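# Place a blue sponge flat on the shelf's top tier

## Task

Set one blue sponge down so it lies flat on the upper level of the shelf, without shifting the shelf and while keeping the sponges already on it flat and separated from each other; when finished, neither gripper may be in contact with any sponge.

## Robot and tools

ROBOT. Two arms of the yam_ultra type: left_arm, mounted on the +y side, and right_arm. These names do not match image left and right. Calibrated root positions in the scene frame: left_arm (+0.028, +0.365, +0.044) m, right_arm (+0.028, -0.352, +0.027) m, each turned by a small yaw. Each arm ends in a two-finger parallel gripper. The fingers point along the gripper's +z axis and close along its y axis. end_effector_position is the spot between the finger pads, roughly 1 cm back from the tips. Each gripper carries a wrist camera. A two-camera stand sits behind the arms.

FRAMES. Scene frame: origin at table-top height, halfway between the two nominal bases, +z up, +x out across the table. Fixed cameras and the table use this frame. Everything about a hand (reported position and quaternion, Hand target, velocities, wrist-camera poses) is in that arm's own base frame. Motion offsets run along the arm's base axes, and rotations pivot about the Hand target's position.

execute_actions(actions, cameras). actions is a list of actions. Each action is a table of up to 15 rows, one row per 1/30 s control step. A table shorter than 15 rows repeats its final row for the remaining steps. Every row holds 14 numbers in [-1, 1], covering both arms even when only one moves: left_arm dx, dy, dz, rx, ry, rz, opening, followed by the same seven for right_arm. dx..rz are an offset from that arm's Hand target as it stood when the action began, not a pose; every row in the action is measured from that same starting point. Scale: 1.0 equals 0.6 m for dx, dy, dz and 180 degrees for the rotation vector rx, ry, rz. Since each new action starts from the current Hand target, sending the same offset twice moves twice. The opening is absolute: +1 fully open (0.094 m), -1 shut. Six zeros for an arm re-requests its present Hand target. cameras lists camera names; ["all"] gives every one, [] none; when omitted, images come only for an empty actions list. An unknown name voids the call.

move(target, speed, blend, opening_speed, grip_force, blocking, cameras). target is a single 14-number row in the same layout and scale, or a list of up to 15 such rows; each row is an offset from the Hand targets at the start of the move, never from the previous row. Paths are straight, end together, take at least 0.5 s and are cut off after 10 s. speed: m/s per arm path, 0.002 to 2.9, default 0.25 (rotation up to twice that in rad/s); one value or one per target. blend: corner rounding radius in m for lists; 0 stops at each waypoint. opening_speed: rate of the commanded opening per second on the -1..+1 scale, at least 0.2; use it to close gently. grip_force: newtons per finger pad, 10 to 50, one value or one per arm; stays set. Lower forces close slowly. blocking=false returns after about 0.5 s while the move continues. Moves do not avoid obstacles or the other arm.

wait(seconds 0 to 10), stop() brakes a running move, zoom_image(camera, region [x0, y0, x1, y1] in pixels, at most 504 by 504) on cam_head_left, cam_head_right, cam_left_wrist or cam_right_wrist (all 896x504), read_manual(section) gives licence text, finished_scene(scene) ends the scene irreversibly; call nothing else in that reply.

RESULTS. Each call reports the robot state: end_effector_position (m) and end_effector_quat_wxyz per arm, Hand target (the last commanded pose after clipping, the base for the next offsets), Tool commands, grip_measured (measured opening on the command scale; empty reads up to about 2.5 mm wide), Joint positions (last value is the opening in metres), Joint velocities (may read within noise or be omitted), joint torques (include gravity; numbers 1 to 3 wrap at ±28 N m), motor temperatures. Action calls also list hand positions at some steps. move adds a move: line whose ending is done, off_target, moving, held or fault, plus any limits (paced means clipped, held means steps withheld). done means at rest within 10 mm and 2 degrees; neither done nor off_target says whether anything is touched. A gripper commonly rests a few centimetres short of its target from friction and load; the next command, even all zeros, asks again.

LIMITS AND CAUTIONS. Commanded orientation is clipped to 40 degrees from the measured one each step. Move gently near objects: faster moves and targets set deeper past contact press harder. A blocked arm keeps pushing until you command its target back beyond the gripper. Keep the arms and grippers apart; any moderate bump or squeeze between them can fail the scene, and clearance checks do not guard the grippers. Route paths around an arm's own base rather than close past it. Never knock the shelf or drop anything; an object that leaves the table fails the task. Release by commanding an opening well above grip_measured, and only when the sponge is at rest. Sponges are soft: close slowly and not too far. Motors heat when holding, stretched or straining: MOTOR HOT at 75 °C, a fault that folds and disables the arm at 90 °C, and collapse at 100 °C. Before finishing, open and lift away so no gripper touches a sponge.

Each tool is called after "Call:" as name([rows], argument=value, ...), one row to a line, values as JSON.

## Session

Call:
execute_actions(actions=[])

Scene clock: 0.00 s.
left_arm: end_effector_position=(+0.4057, +0.0233, +0.1009) grip_measured=+1.000 end_effector_quat_wxyz=(+0.592, -0.061, +0.803, -0.007) | right_arm: end_effector_position=(+0.4054, -0.0345, +0.1184) grip_measured=+1.000 end_effector_quat_wxyz=(+0.612, +0.054, +0.785, -0.084)
Joint positions: left_arm=[0.048 1.581 0.38 0.898 -0.015 -0.093 0.094] | right_arm=[0 1.563 0.378 0.94 0.199 -0.019 0.094]
Joint velocities: within noise
Joint torques (N m): no reading
Motor temperatures (°C): left_arm=[26 27 29 25 24 27 28] | right_arm=[28 29 27 27 27 28 28]
Heat: left arm: 29 °C; right arm: 29 °C.
Hand target: left_arm +0.4108, +0.0244, +0.1161; +0.610, -0.060, +0.791, -0.004 | right_arm +0.4098, -0.0359, +0.1341; +0.629, +0.060, +0.770, -0.083
Tool commands: left_gripper/opening=+1.0 right_gripper/opening=+1.0

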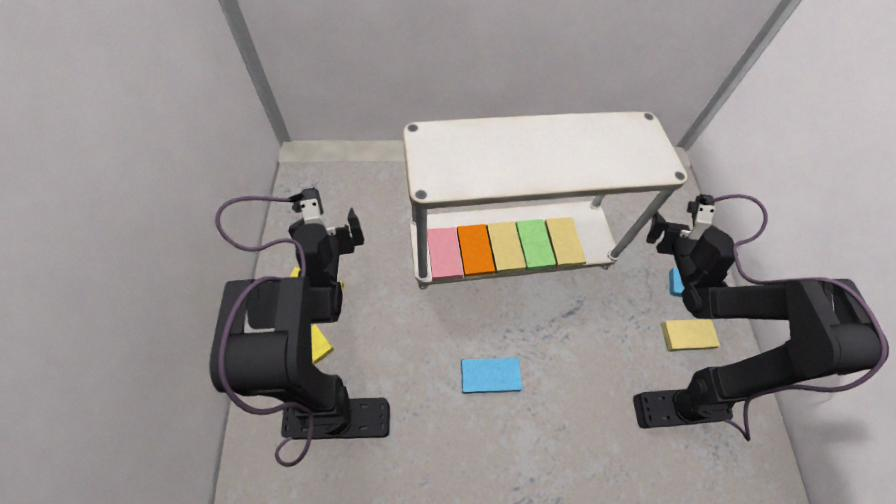

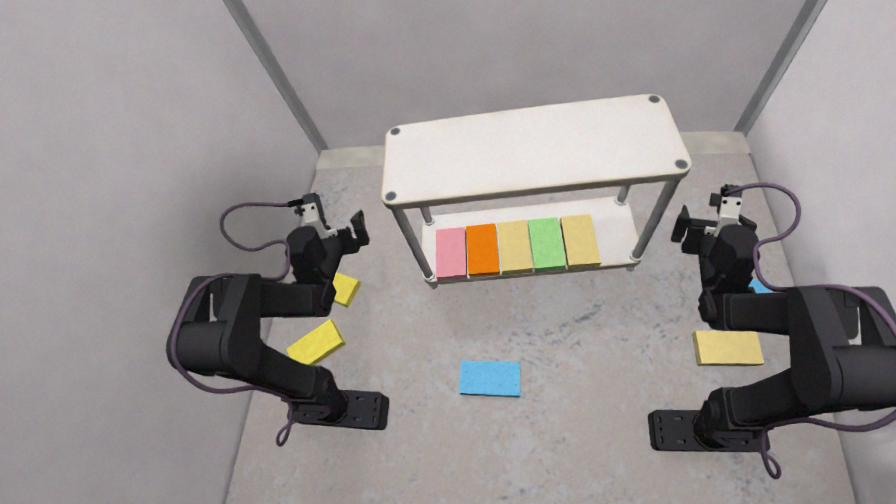

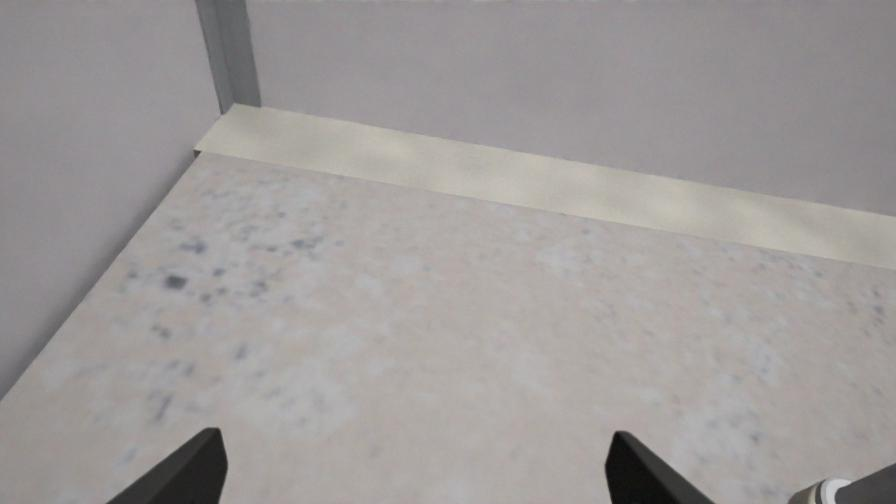

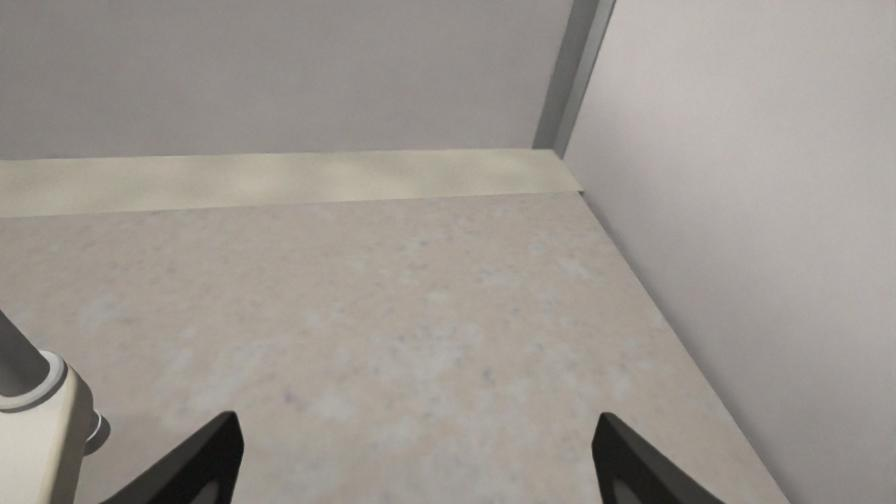

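Call:
move([
  [-0.33,-0.12,0.2,0.07,0.06,-0.26,1,0,0,0,0,0,0,1],
  [-0.543,-0.525,0.12,0.147,0.120,-0.522,1,0,0,0,0,0,0,1],
], blend=[0.05,0], speed=0.4, cameras=["all"])

Scene clock: 5.87 s.
left_arm: end_effector_position=(+0.0753, -0.2716, +0.1580) grip_measured=+1.000 end_effector_quat_wxyz=(+0.221, +0.658, +0.672, -0.257) | right_arm: end_effector_position=(+0.4054, -0.0345, +0.1184) grip_measured=+1.000 end_effector_quat_wxyz=(+0.612, +0.054, +0.785, -0.084)
Joint positions: left_arm=[-1.091 1.033 0.829 -0.751 0.336 0.351 0.094] | right_arm=[0 1.563 0.378 0.94 0.199 -0.019 0.094]
Joint torques (N m): left_arm=[-0.31 -1.16 9.83 1.67 0.06 -0.08] | right_arm=[-0.1 -5.96 5.04 2.25 -0.01 0]
Heat: left arm: 30 °C; right arm: 29 °C.
Hand target: left_arm +0.0850, -0.2906, +0.1881; +0.271, +0.654, +0.653, -0.271 | right_arm +0.4098, -0.0359, +0.1341; +0.629, +0.060, +0.770, -0.083
Off the commanded pose: left_arm 0.037 m, 6 deg | right_arm 0.016 m, 3 deg.
move: off_target (left_arm, right_arm)

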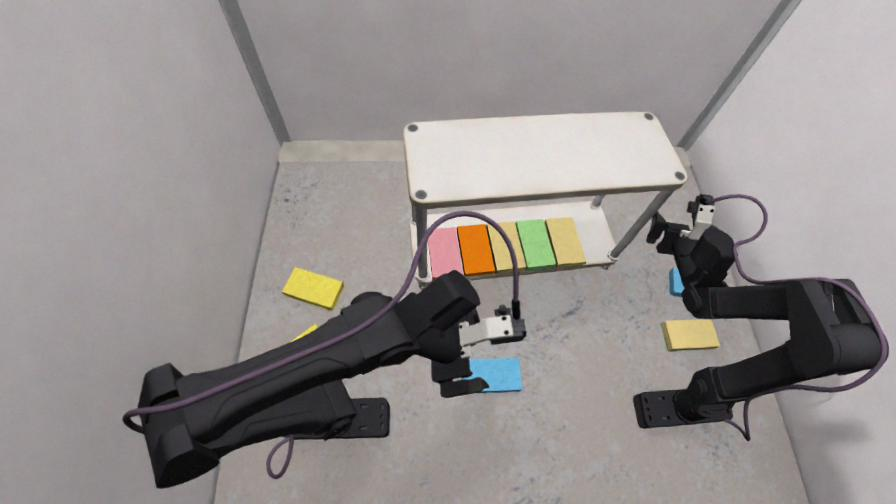

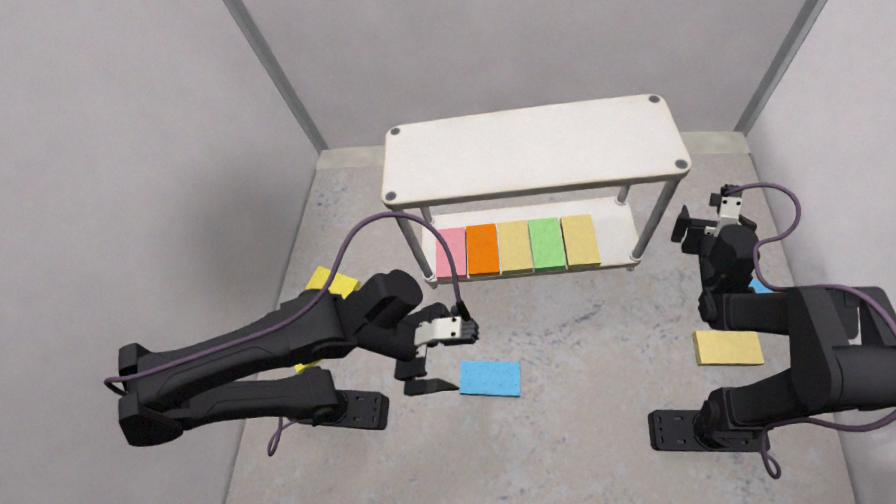

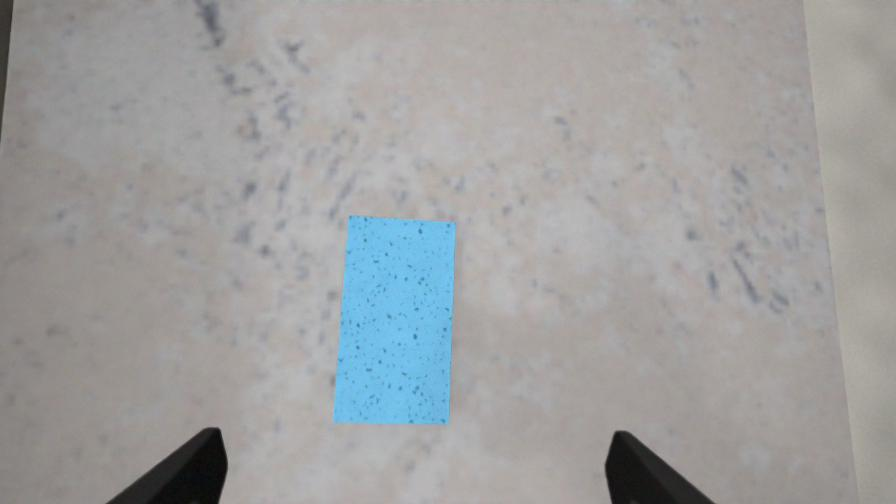

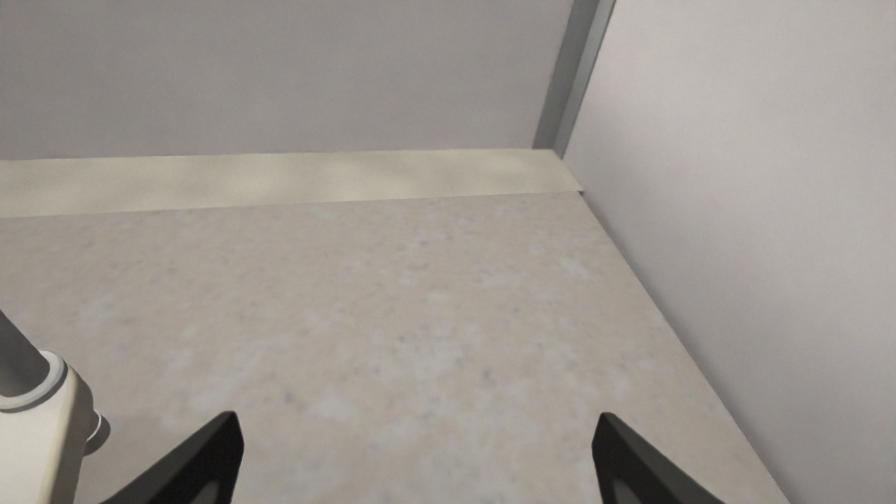

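Call:
move(target=[0.018,-0.089,-0.18,0,-0.0175,0,1,0,0,0,0,0,0,1], cameras=["cam_left_wrist"])

Scene clock: 9.23 s.
left_arm: end_effector_position=(+0.0980, -0.3382, +0.0783) grip_measured=+1.000 end_effector_quat_wxyz=(+0.274, +0.664, +0.652, -0.244) | right_arm: end_effector_position=(+0.4054, -0.0345, +0.1184) grip_measured=+1.000 end_effector_quat_wxyz=(+0.612, +0.054, +0.785, -0.084)
Joint positions: left_arm=[-1.171 1.351 0.645 -0.145 0.237 0.328 0.094] | right_arm=[0 1.563 0.378 0.94 0.199 -0.019 0.094]
Joint torques (N m): left_arm=[-0.43 -2.99 3.89 1.86 0.03 -0.08] | right_arm=[-0.1 -5.97 5.05 2.26 -0.01 0]
Heat: left arm: 31 °C; right arm: 30 °C.
Hand target: left_arm +0.0958, -0.3440, +0.0801; +0.288, +0.661, +0.645, -0.253 | right_arm +0.4098, -0.0359, +0.1341; +0.629, +0.060, +0.770, -0.083
Off the commanded pose: left_arm 0.006 m, 2 deg | right_arm 0.016 m, 3 deg.
move: off_target (right_arm)
Images, in order (width x height): cam_left_wrist 896x504.

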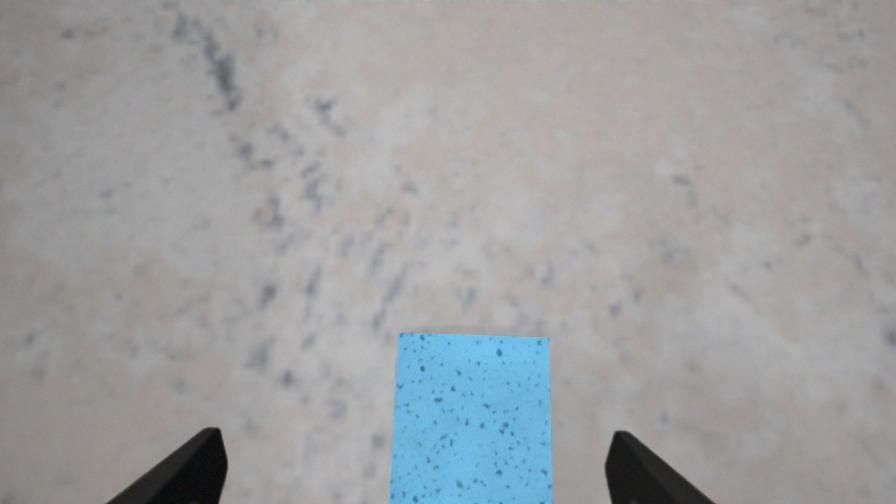

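Call:
move([
  [-0.02,0.028,-0.1,0,0,0,1,0,0,0,0,0,0,1],
  [-0.02,0.028,-0.168,0,0,0,1,0,0,0,0,0,0,1],
], speed=[0.2,0.08], blend=[0.01,0], cameras=["cam_left_wrist","cam_head_right"])

Scene clock: 11.37 s.
left_arm: end_effector_position=(+0.0846, -0.3217, -0.0254) grip_measured=+1.000 end_effector_quat_wxyz=(+0.271, +0.662, +0.655, -0.245) | right_arm: end_effector_position=(+0.4054, -0.0345, +0.1184) grip_measured=+1.000 end_effector_quat_wxyz=(+0.612, +0.054, +0.785, -0.084)
Joint positions: left_arm=[-1.197 1.675 0.363 0.461 0.221 0.302 0.094] | right_arm=[0 1.563 0.378 0.94 0.199 -0.019 0.094]
Joint torques (N m): left_arm=[-0.38 -3.43 2.39 1.87 0.02 -0.08] | right_arm=[-0.09 -5.97 5.05 2.25 -0.01 0]
Heat: left arm: 31 °C; right arm: 31 °C.
Hand target: left_arm +0.0838, -0.3272, -0.0207; +0.288, +0.661, +0.645, -0.253 | right_arm +0.4098, -0.0359, +0.1341; +0.629, +0.060, +0.770, -0.083
Off the commanded pose: left_arm 0.007 m, 2 deg | right_arm 0.016 m, 3 deg.
move: off_target (right_arm)
Images, in order (width x height): cam_head_right 896x504, cam_left_wrist 896x504.

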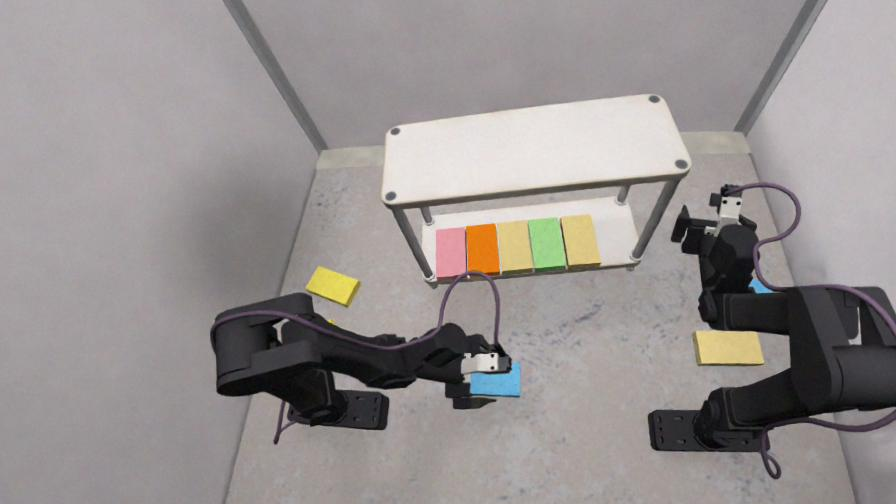

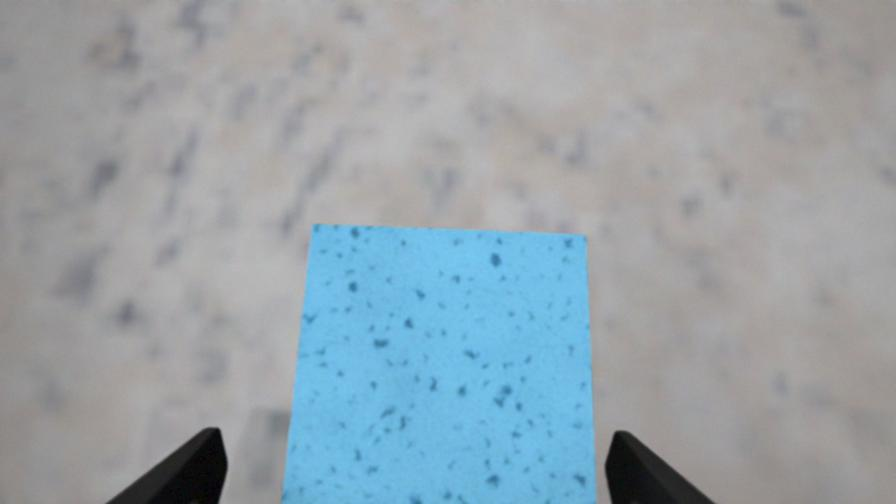

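Call:
move(target=[-0.005,0,0,0,0,0,0.3,0,0,0,0,0,0,1], opening_speed=0.6, cameras=["cam_left_wrist"])

Call:
move(target=[0,0.02,0.2,0,0,0,0.3,0,0,0,0,0,0,1], cameras=["all"])

Scene clock: 13.33 s.
left_arm: end_effector_position=(+0.0837, -0.3231, -0.0247) grip_measured=+0.349 end_effector_quat_wxyz=(+0.274, +0.664, +0.652, -0.243) | right_arm: end_effector_position=(+0.4054, -0.0345, +0.1184) grip_measured=+1.000 end_effector_quat_wxyz=(+0.612, +0.054, +0.785, -0.084)
Joint positions: left_arm=[-1.206 1.675 0.363 0.467 0.212 0.302 0.063] | right_arm=[0 1.563 0.378 0.94 0.199 -0.019 0.094]
Joint torques (N m): left_arm=[-0.54 -3.62 2.07 1.84 0.01 -0.1] | right_arm=[-0.1 -5.97 5.04 2.25 -0.01 0.01]
Heat: left arm: 30 °C; right arm: 31 °C.
Hand target: left_arm +0.0808, -0.3272, -0.0207; +0.288, +0.661, +0.645, -0.253 | right_arm +0.4098, -0.0359, +0.1341; +0.629, +0.060, +0.770, -0.083
Off the commanded pose: left_arm 0.006 m, 2 deg | right_arm 0.016 m, 3 deg.
move: off_target (right_arm)
Images, in order (width x height): cam_left_wrist 896x504.

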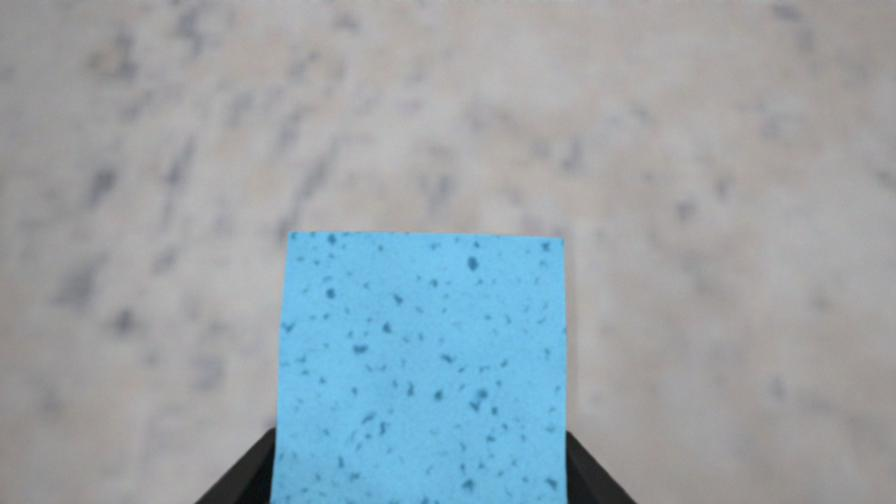

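Scene clock: 15.10 s.
left_arm: end_effector_position=(+0.0772, -0.3062, +0.0806) grip_measured=+0.346 end_effector_quat_wxyz=(+0.279, +0.663, +0.650, -0.245) | right_arm: end_effector_position=(+0.4054, -0.0345, +0.1184) grip_measured=+1.000 end_effector_quat_wxyz=(+0.612, +0.054, +0.785, -0.084)
Joint positions: left_arm=[-1.206 1.164 0.525 -0.196 0.212 0.303 0.063] | right_arm=[0 1.563 0.378 0.94 0.199 -0.019 0.094]
Joint torques (N m): left_arm=[0.46 -1.85 9.76 1.05 0.14 0.06] | right_arm=[-0.09 -5.96 5.04 2.25 -0.01 0]
Motor temperatures (°C): left_arm=[26 27 31 27 24 27 28] | right_arm=[28 30 27 32 27 28 28]
Heat: left arm: 31 °C; right arm: 32 °C.
Hand target: left_arm +0.0808, -0.3152, +0.0993; +0.288, +0.661, +0.645, -0.253 | right_arm +0.4098, -0.0359, +0.1341; +0.629, +0.060, +0.770, -0.083
Off the commanded pose: left_arm 0.021 m, 2 deg | right_arm 0.016 m, 3 deg.
move: off_target (left_arm, right_arm)

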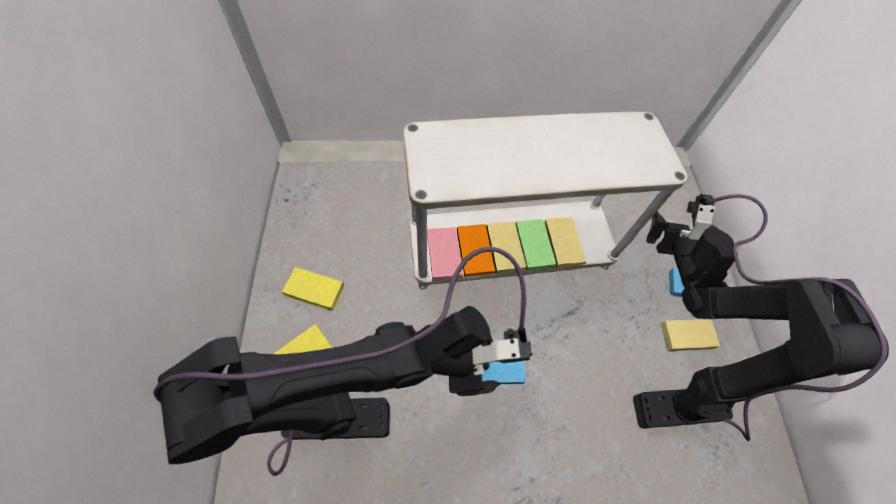

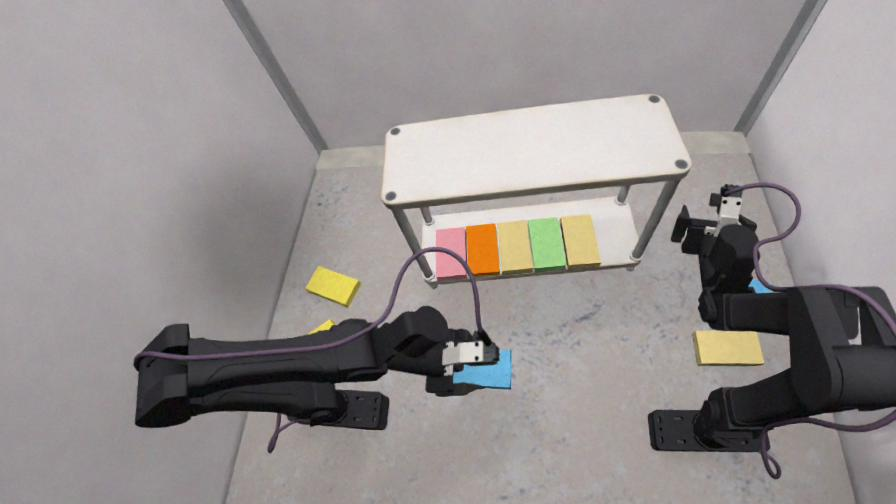

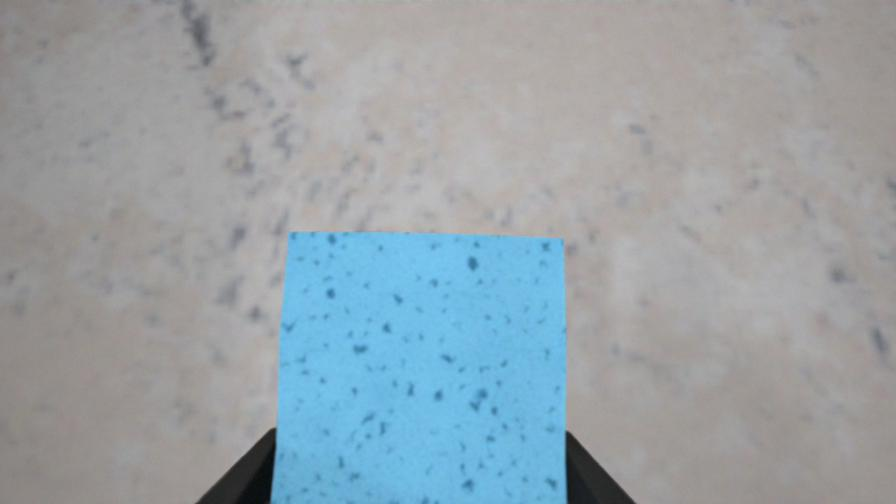

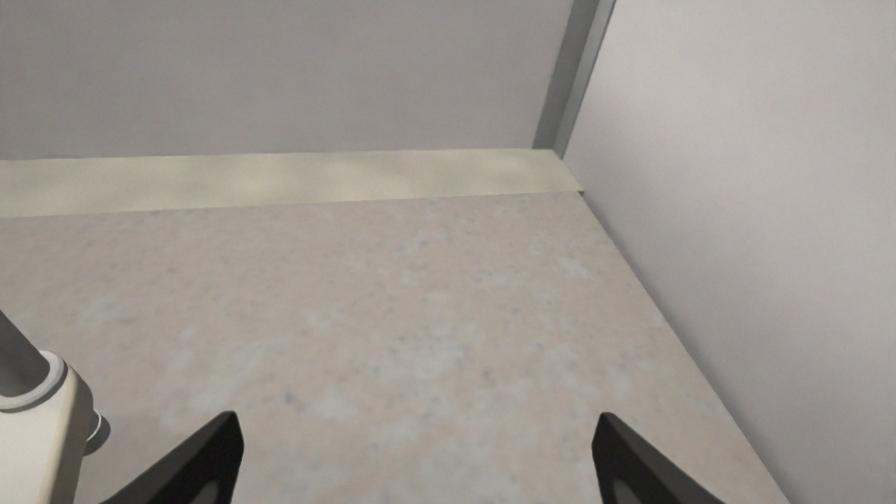

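Call:
move([
  [0.033,0.092,0.433,-0.012,-0.002,0.06,0.3,0,0,0,0,0,0,1],
  [0.283,0.192,0.48,-0.06,-0.01,0.299,0.3,0,0,0,0,0,0,1],
], blend=[0.05,0], cameras=["cam_left_wrist","cam_head_left","cam_head_right"])

Scene clock: 19.93 s.
left_arm: end_effector_position=(+0.2386, -0.1982, +0.3536) grip_measured=+0.346 end_effector_quat_wxyz=(+0.388, +0.294, +0.864, -0.130) | right_arm: end_effector_position=(+0.4054, -0.0345, +0.1184) grip_measured=+1.000 end_effector_quat_wxyz=(+0.612, +0.054, +0.785, -0.084)
Joint positions: left_arm=[-0.731 1.202 1.627 -1.154 -0.059 -0.048 0.063] | right_arm=[0 1.563 0.378 0.94 0.199 -0.019 0.094]
Joint torques (N m): left_arm=[0.4 -1.47 8.54 2.06 -0.15 -0.09] | right_arm=[-0.1 -5.96 5.05 2.26 -0.01 0]
Heat: left arm: 32 °C; right arm: 33 °C.
Hand target: left_arm +0.2506, -0.2000, +0.3873; +0.440, +0.272, +0.844, -0.143 | right_arm +0.4098, -0.0359, +0.1341; +0.629, +0.060, +0.770, -0.083
Off the commanded pose: left_arm 0.036 m, 7 deg | right_arm 0.016 m, 3 deg.
move: off_target (left_arm, right_arm)
Images, in order (width x height): cam_head_left 896x504, cam_head_right 896x504, cam_left_wrist 896x504.

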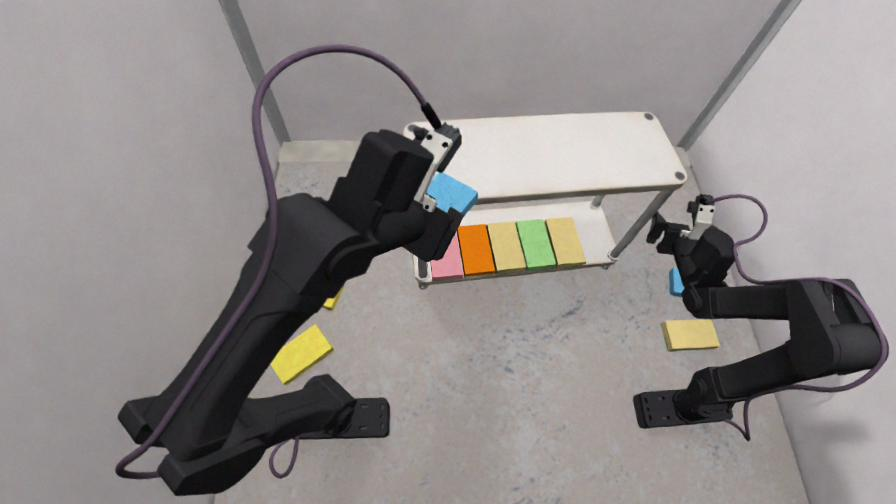

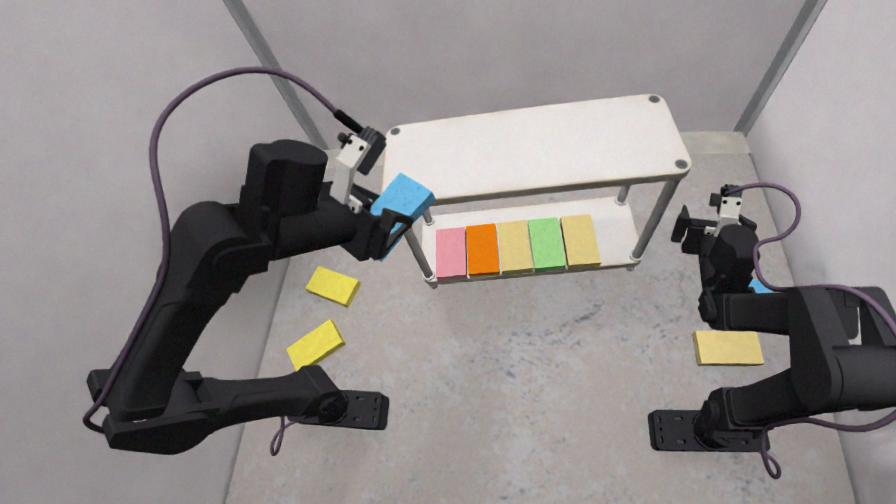

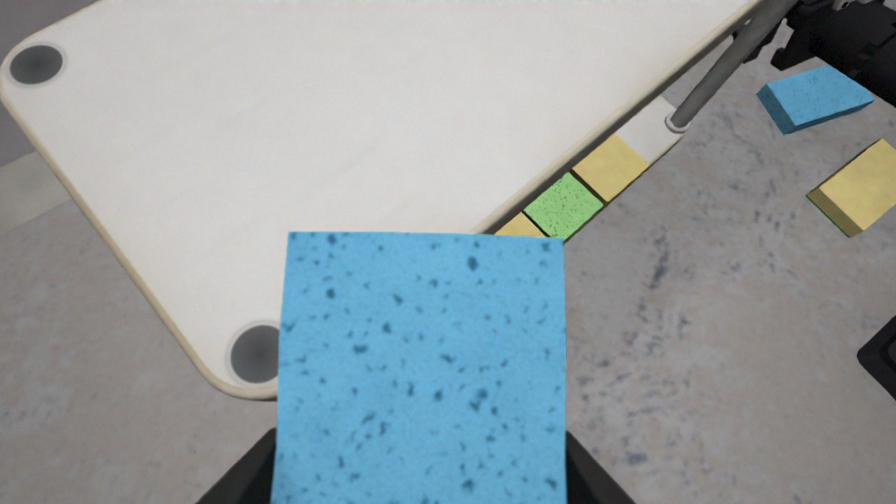

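Call:
move([
  [0.02,0.0,0.05,0,0,0,0.3,0,0,0,0,0,0,1],
  [0.245,-0.137,0.05,0,0,0,0.3,0,0,0,0,0,0,1],
], blend=[0.02,0], speed=0.15, cameras=["cam_left_wrist","cam_head_left","cam_head_right"])

Scene clock: 24.30 s.
left_arm: end_effector_position=(+0.4007, -0.2887, +0.4099) grip_measured=+0.346 end_effector_quat_wxyz=(+0.440, +0.269, +0.845, -0.141) | right_arm: end_effector_position=(+0.4054, -0.0345, +0.1184) grip_measured=+1.000 end_effector_quat_wxyz=(+0.612, +0.054, +0.785, -0.084)
Joint positions: left_arm=[-0.63 1.986 2.619 -1.243 -0.009 -0.008 0.063] | right_arm=[0 1.563 0.378 0.94 0.199 -0.019 0.094]
Joint torques (N m): left_arm=[0.51 -6.64 7.69 1.26 0.1 0.05] | right_arm=[-0.09 -5.94 5.05 2.25 -0.01 0.01]
Heat: left arm: 32 °C; right arm: 34 °C.
Hand target: left_arm +0.3976, -0.2822, +0.4173; +0.440, +0.272, +0.844, -0.143 | right_arm +0.4098, -0.0359, +0.1341; +0.629, +0.060, +0.770, -0.083
Off the commanded pose: left_arm 0.010 m, 0 deg | right_arm 0.016 m, 3 deg.
move: off_target (right_arm); blend cut to 0.0166 m at target 1
Images, in order (width x height): cam_head_left 896x504, cam_head_right 896x504, cam_left_wrist 896x504.

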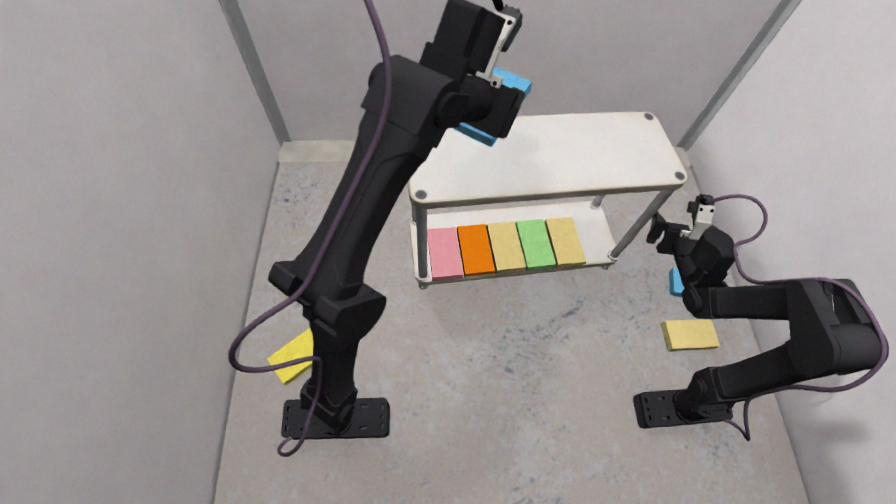

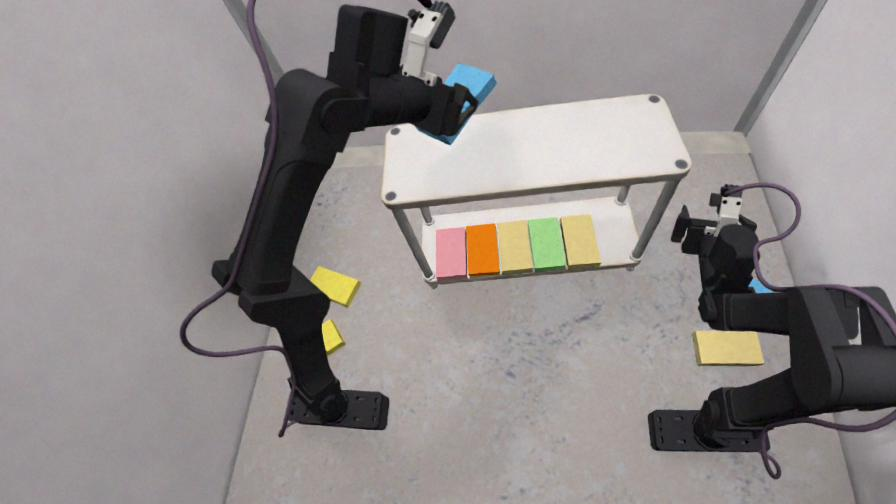

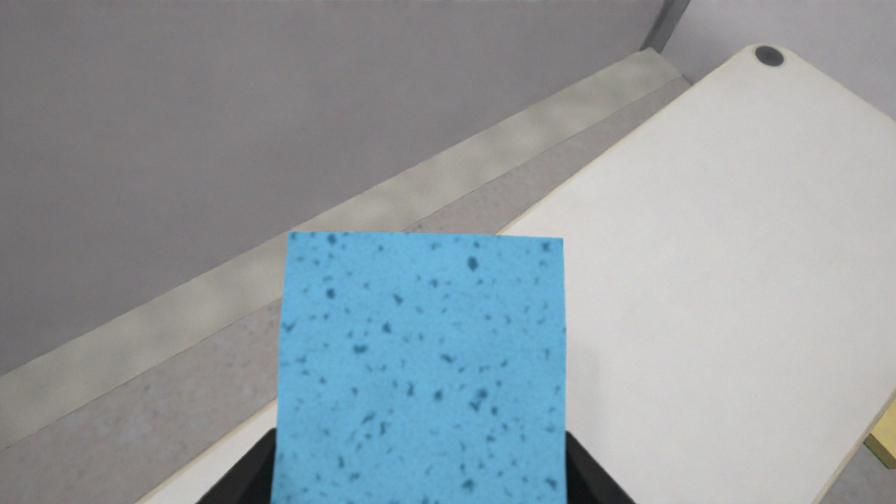

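Call:
move(target=[-0.035,0,-0.085,0.046,0.049,-0.079,0.3,0,0,0,0,0,0,1], speed=0.12, cameras=["cam_left_wrist","cam_head_left","cam_head_right"])

Scene clock: 27.53 s.
left_arm: end_effector_position=(+0.3793, -0.2866, +0.3605) grip_measured=+0.346 end_effector_quat_wxyz=(+0.336, +0.390, +0.844, -0.150) | right_arm: end_effector_position=(+0.4054, -0.0345, +0.1184) grip_measured=+1.000 end_effector_quat_wxyz=(+0.612, +0.054, +0.785, -0.084)
Joint positions: left_arm=[-0.579 2.077 2.717 -1.477 0.186 0.214 0.063] | right_arm=[0 1.563 0.378 0.94 0.199 -0.019 0.094]
Joint torques (N m): left_arm=[0.47 -6.87 7.09 1.03 0.26 0.05] | right_arm=[-0.09 -5.96 5.04 2.25 -0.01 0.01]
Heat: left arm: 32 °C; right arm: 34 °C.
Hand target: left_arm +0.3766, -0.2822, +0.3663; +0.332, +0.394, +0.843, -0.155 | right_arm +0.4098, -0.0359, +0.1341; +0.629, +0.060, +0.770, -0.083
Off the commanded pose: left_arm 0.008 m, 1 deg | right_arm 0.016 m, 3 deg.
move: off_target (right_arm)
Images, in order (width x height): cam_head_left 896x504, cam_head_right 896x504, cam_left_wrist 896x504.

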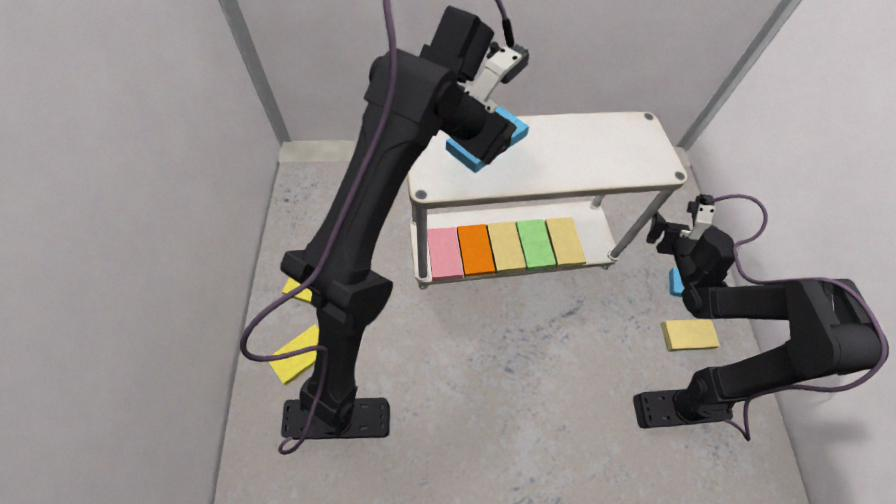

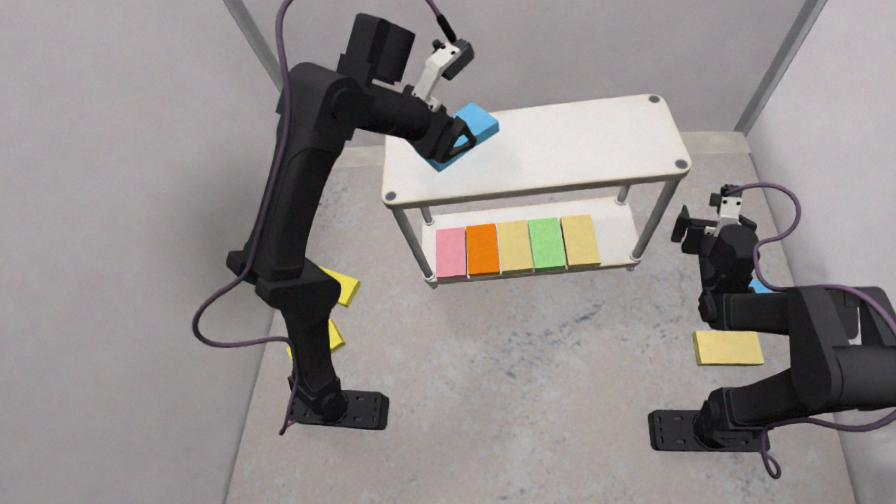

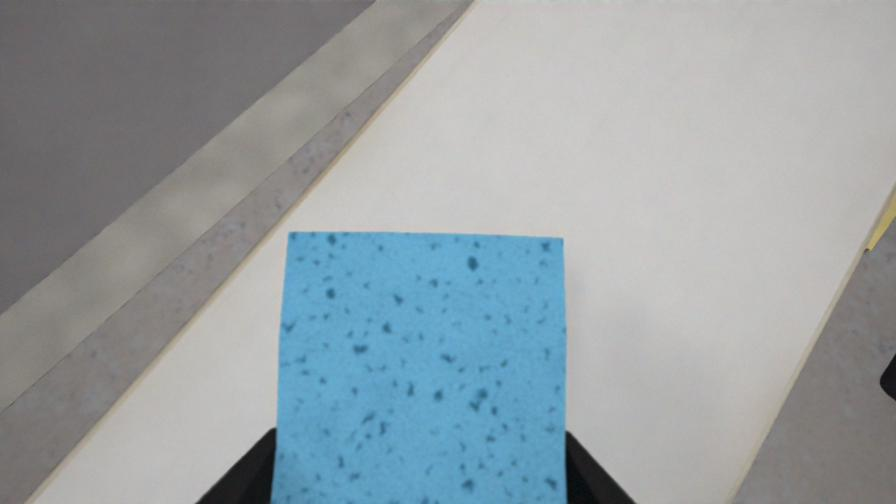

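Call:
move(target=[-0.017,0,-0.042,0,0,0,0.3,0,0,0,0,0,0,1], speed=0.06, cameras=["cam_left_wrist","cam_head_left","cam_head_right"])

Scene clock: 30.67 s.
left_arm: end_effector_position=(+0.3720, -0.2819, +0.3316) grip_measured=+0.346 end_effector_quat_wxyz=(+0.321, +0.397, +0.848, -0.146) | right_arm: end_effector_position=(+0.4054, -0.0345, +0.1184) grip_measured=+1.000 end_effector_quat_wxyz=(+0.612, +0.054, +0.785, -0.084)
Joint positions: left_arm=[-0.579 1.9 2.309 -1.28 0.186 0.228 0.063] | right_arm=[0 1.563 0.378 0.94 0.199 -0.019 0.094]
Joint torques (N m): left_arm=[-0.36 -9.17 3.11 1.48 0.15 -0.07] | right_arm=[-0.09 -5.96 5.05 2.25 -0.01 0.01]
Heat: left arm: 32 °C; right arm: 34 °C.
Hand target: left_arm +0.3664, -0.2822, +0.3411; +0.332, +0.394, +0.843, -0.155 | right_arm +0.4098, -0.0359, +0.1341; +0.629, +0.060, +0.770, -0.083
Off the commanded pose: left_arm 0.011 m, 2 deg | right_arm 0.016 m, 3 deg.
move: off_target (left_arm, right_arm)
Images, in order (width x height): cam_head_left 896x504, cam_head_right 896x504, cam_left_wrist 896x504.

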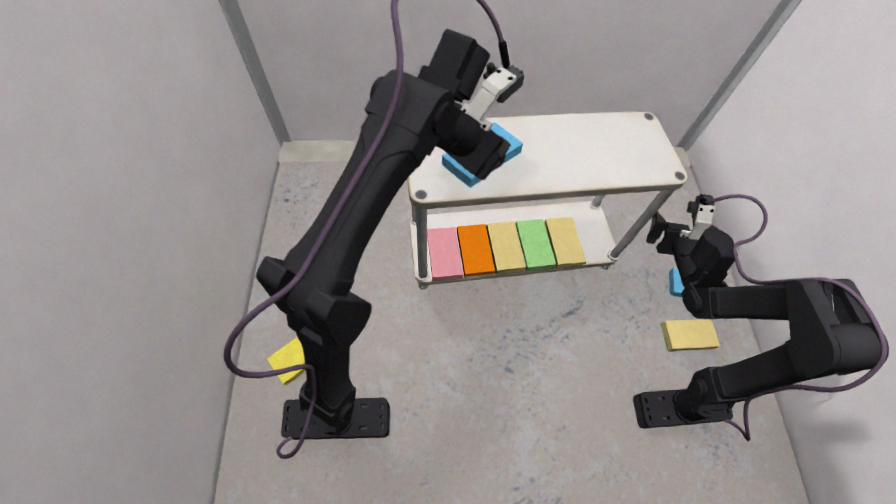

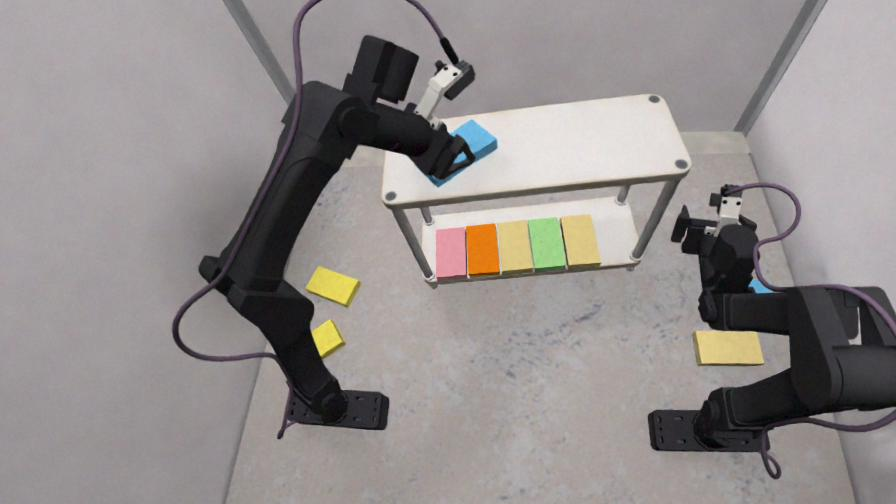

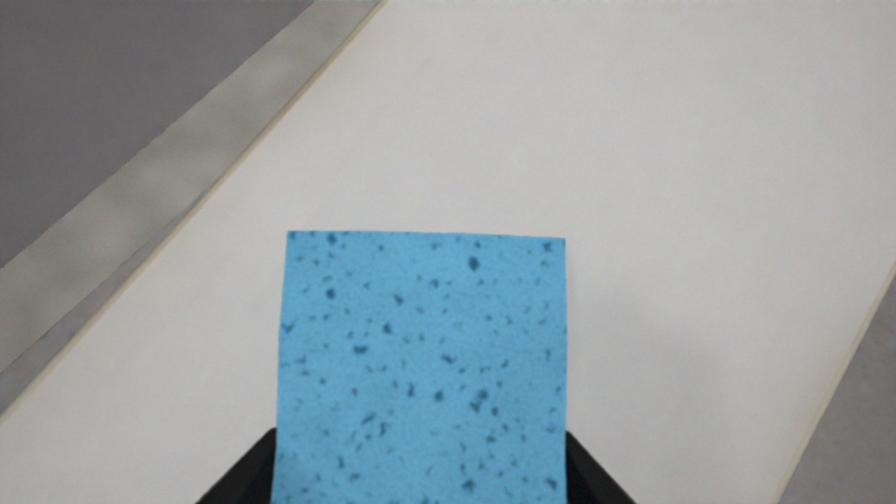

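Call:
move(target=[0,0,-0.025,0,0,0,0.3,0,0,0,0,0,0,1], speed=0.05, cameras=["cam_left_wrist"])

Scene clock: 31.83 s.
left_arm: end_effector_position=(+0.3722, -0.2820, +0.3309) grip_measured=+0.346 end_effector_quat_wxyz=(+0.341, +0.395, +0.840, -0.148) | right_arm: end_effector_position=(+0.4054, -0.0345, +0.1184) grip_measured=+1.000 end_effector_quat_wxyz=(+0.612, +0.054, +0.785, -0.084)
Joint positions: left_arm=[-0.579 1.831 2.176 -1.171 0.186 0.228 0.063] | right_arm=[0 1.563 0.378 0.94 0.199 -0.019 0.094]
Joint torques (N m): left_arm=[-0.34 -7.54 2.73 1.36 0.14 -0.09] | right_arm=[-0.09 -5.96 5.05 2.25 -0.01 0.01]
Heat: left arm: 32 °C; right arm: 35 °C.
Hand target: left_arm +0.3664, -0.2822, +0.3261; +0.332, +0.394, +0.843, -0.155 | right_arm +0.4098, -0.0359, +0.1341; +0.629, +0.060, +0.770, -0.083
Off the commanded pose: left_arm 0.008 m, 1 deg | right_arm 0.016 m, 3 deg.
move: off_target (right_arm)
Images, in order (width x height): cam_left_wrist 896x504.

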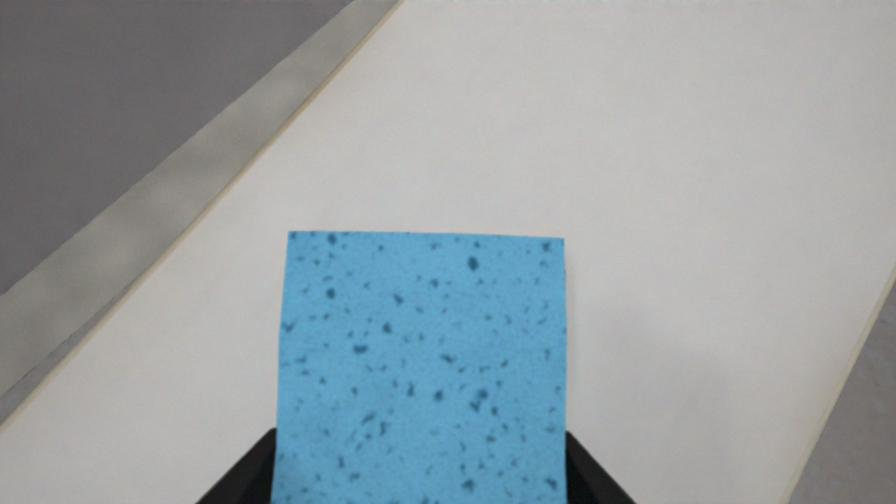

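Call:
move(target=[0,0,-0.02,0,0,0,0.3,0,0,0,0,0,0,1], speed=0.05, cameras=["cam_left_wrist"])

Scene clock: 32.93 s.
left_arm: end_effector_position=(+0.3725, -0.2822, +0.3307) grip_measured=+0.346 end_effector_quat_wxyz=(+0.358, +0.394, +0.833, -0.151) | right_arm: end_effector_position=(+0.4054, -0.0345, +0.1184) grip_measured=+1.000 end_effector_quat_wxyz=(+0.612, +0.054, +0.785, -0.084)
Joint positions: left_arm=[-0.579 1.785 2.087 -1.093 0.186 0.228 0.063] | right_arm=[0 1.563 0.378 0.94 0.199 -0.019 0.094]
Joint torques (N m): left_arm=[-0.43 -6.38 2.41 1.26 0.15 -0.09] | right_arm=[-0.09 -5.96 5.05 2.25 -0.01 0]
Heat: left arm: 32 °C; right arm: 35 °C.
Hand target: left_arm +0.3664, -0.2822, +0.3141; +0.332, +0.394, +0.843, -0.155 | right_arm +0.4098, -0.0359, +0.1341; +0.629, +0.060, +0.770, -0.083
Off the commanded pose: left_arm 0.018 m, 3 deg | right_arm 0.016 m, 3 deg.
move: off_target (left_arm, right_arm)
Images, in order (width x height): cam_left_wrist 896x504.

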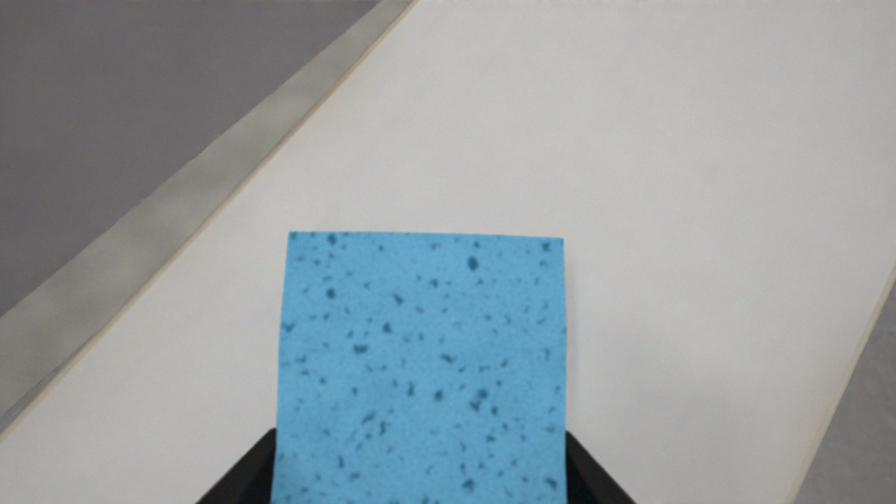

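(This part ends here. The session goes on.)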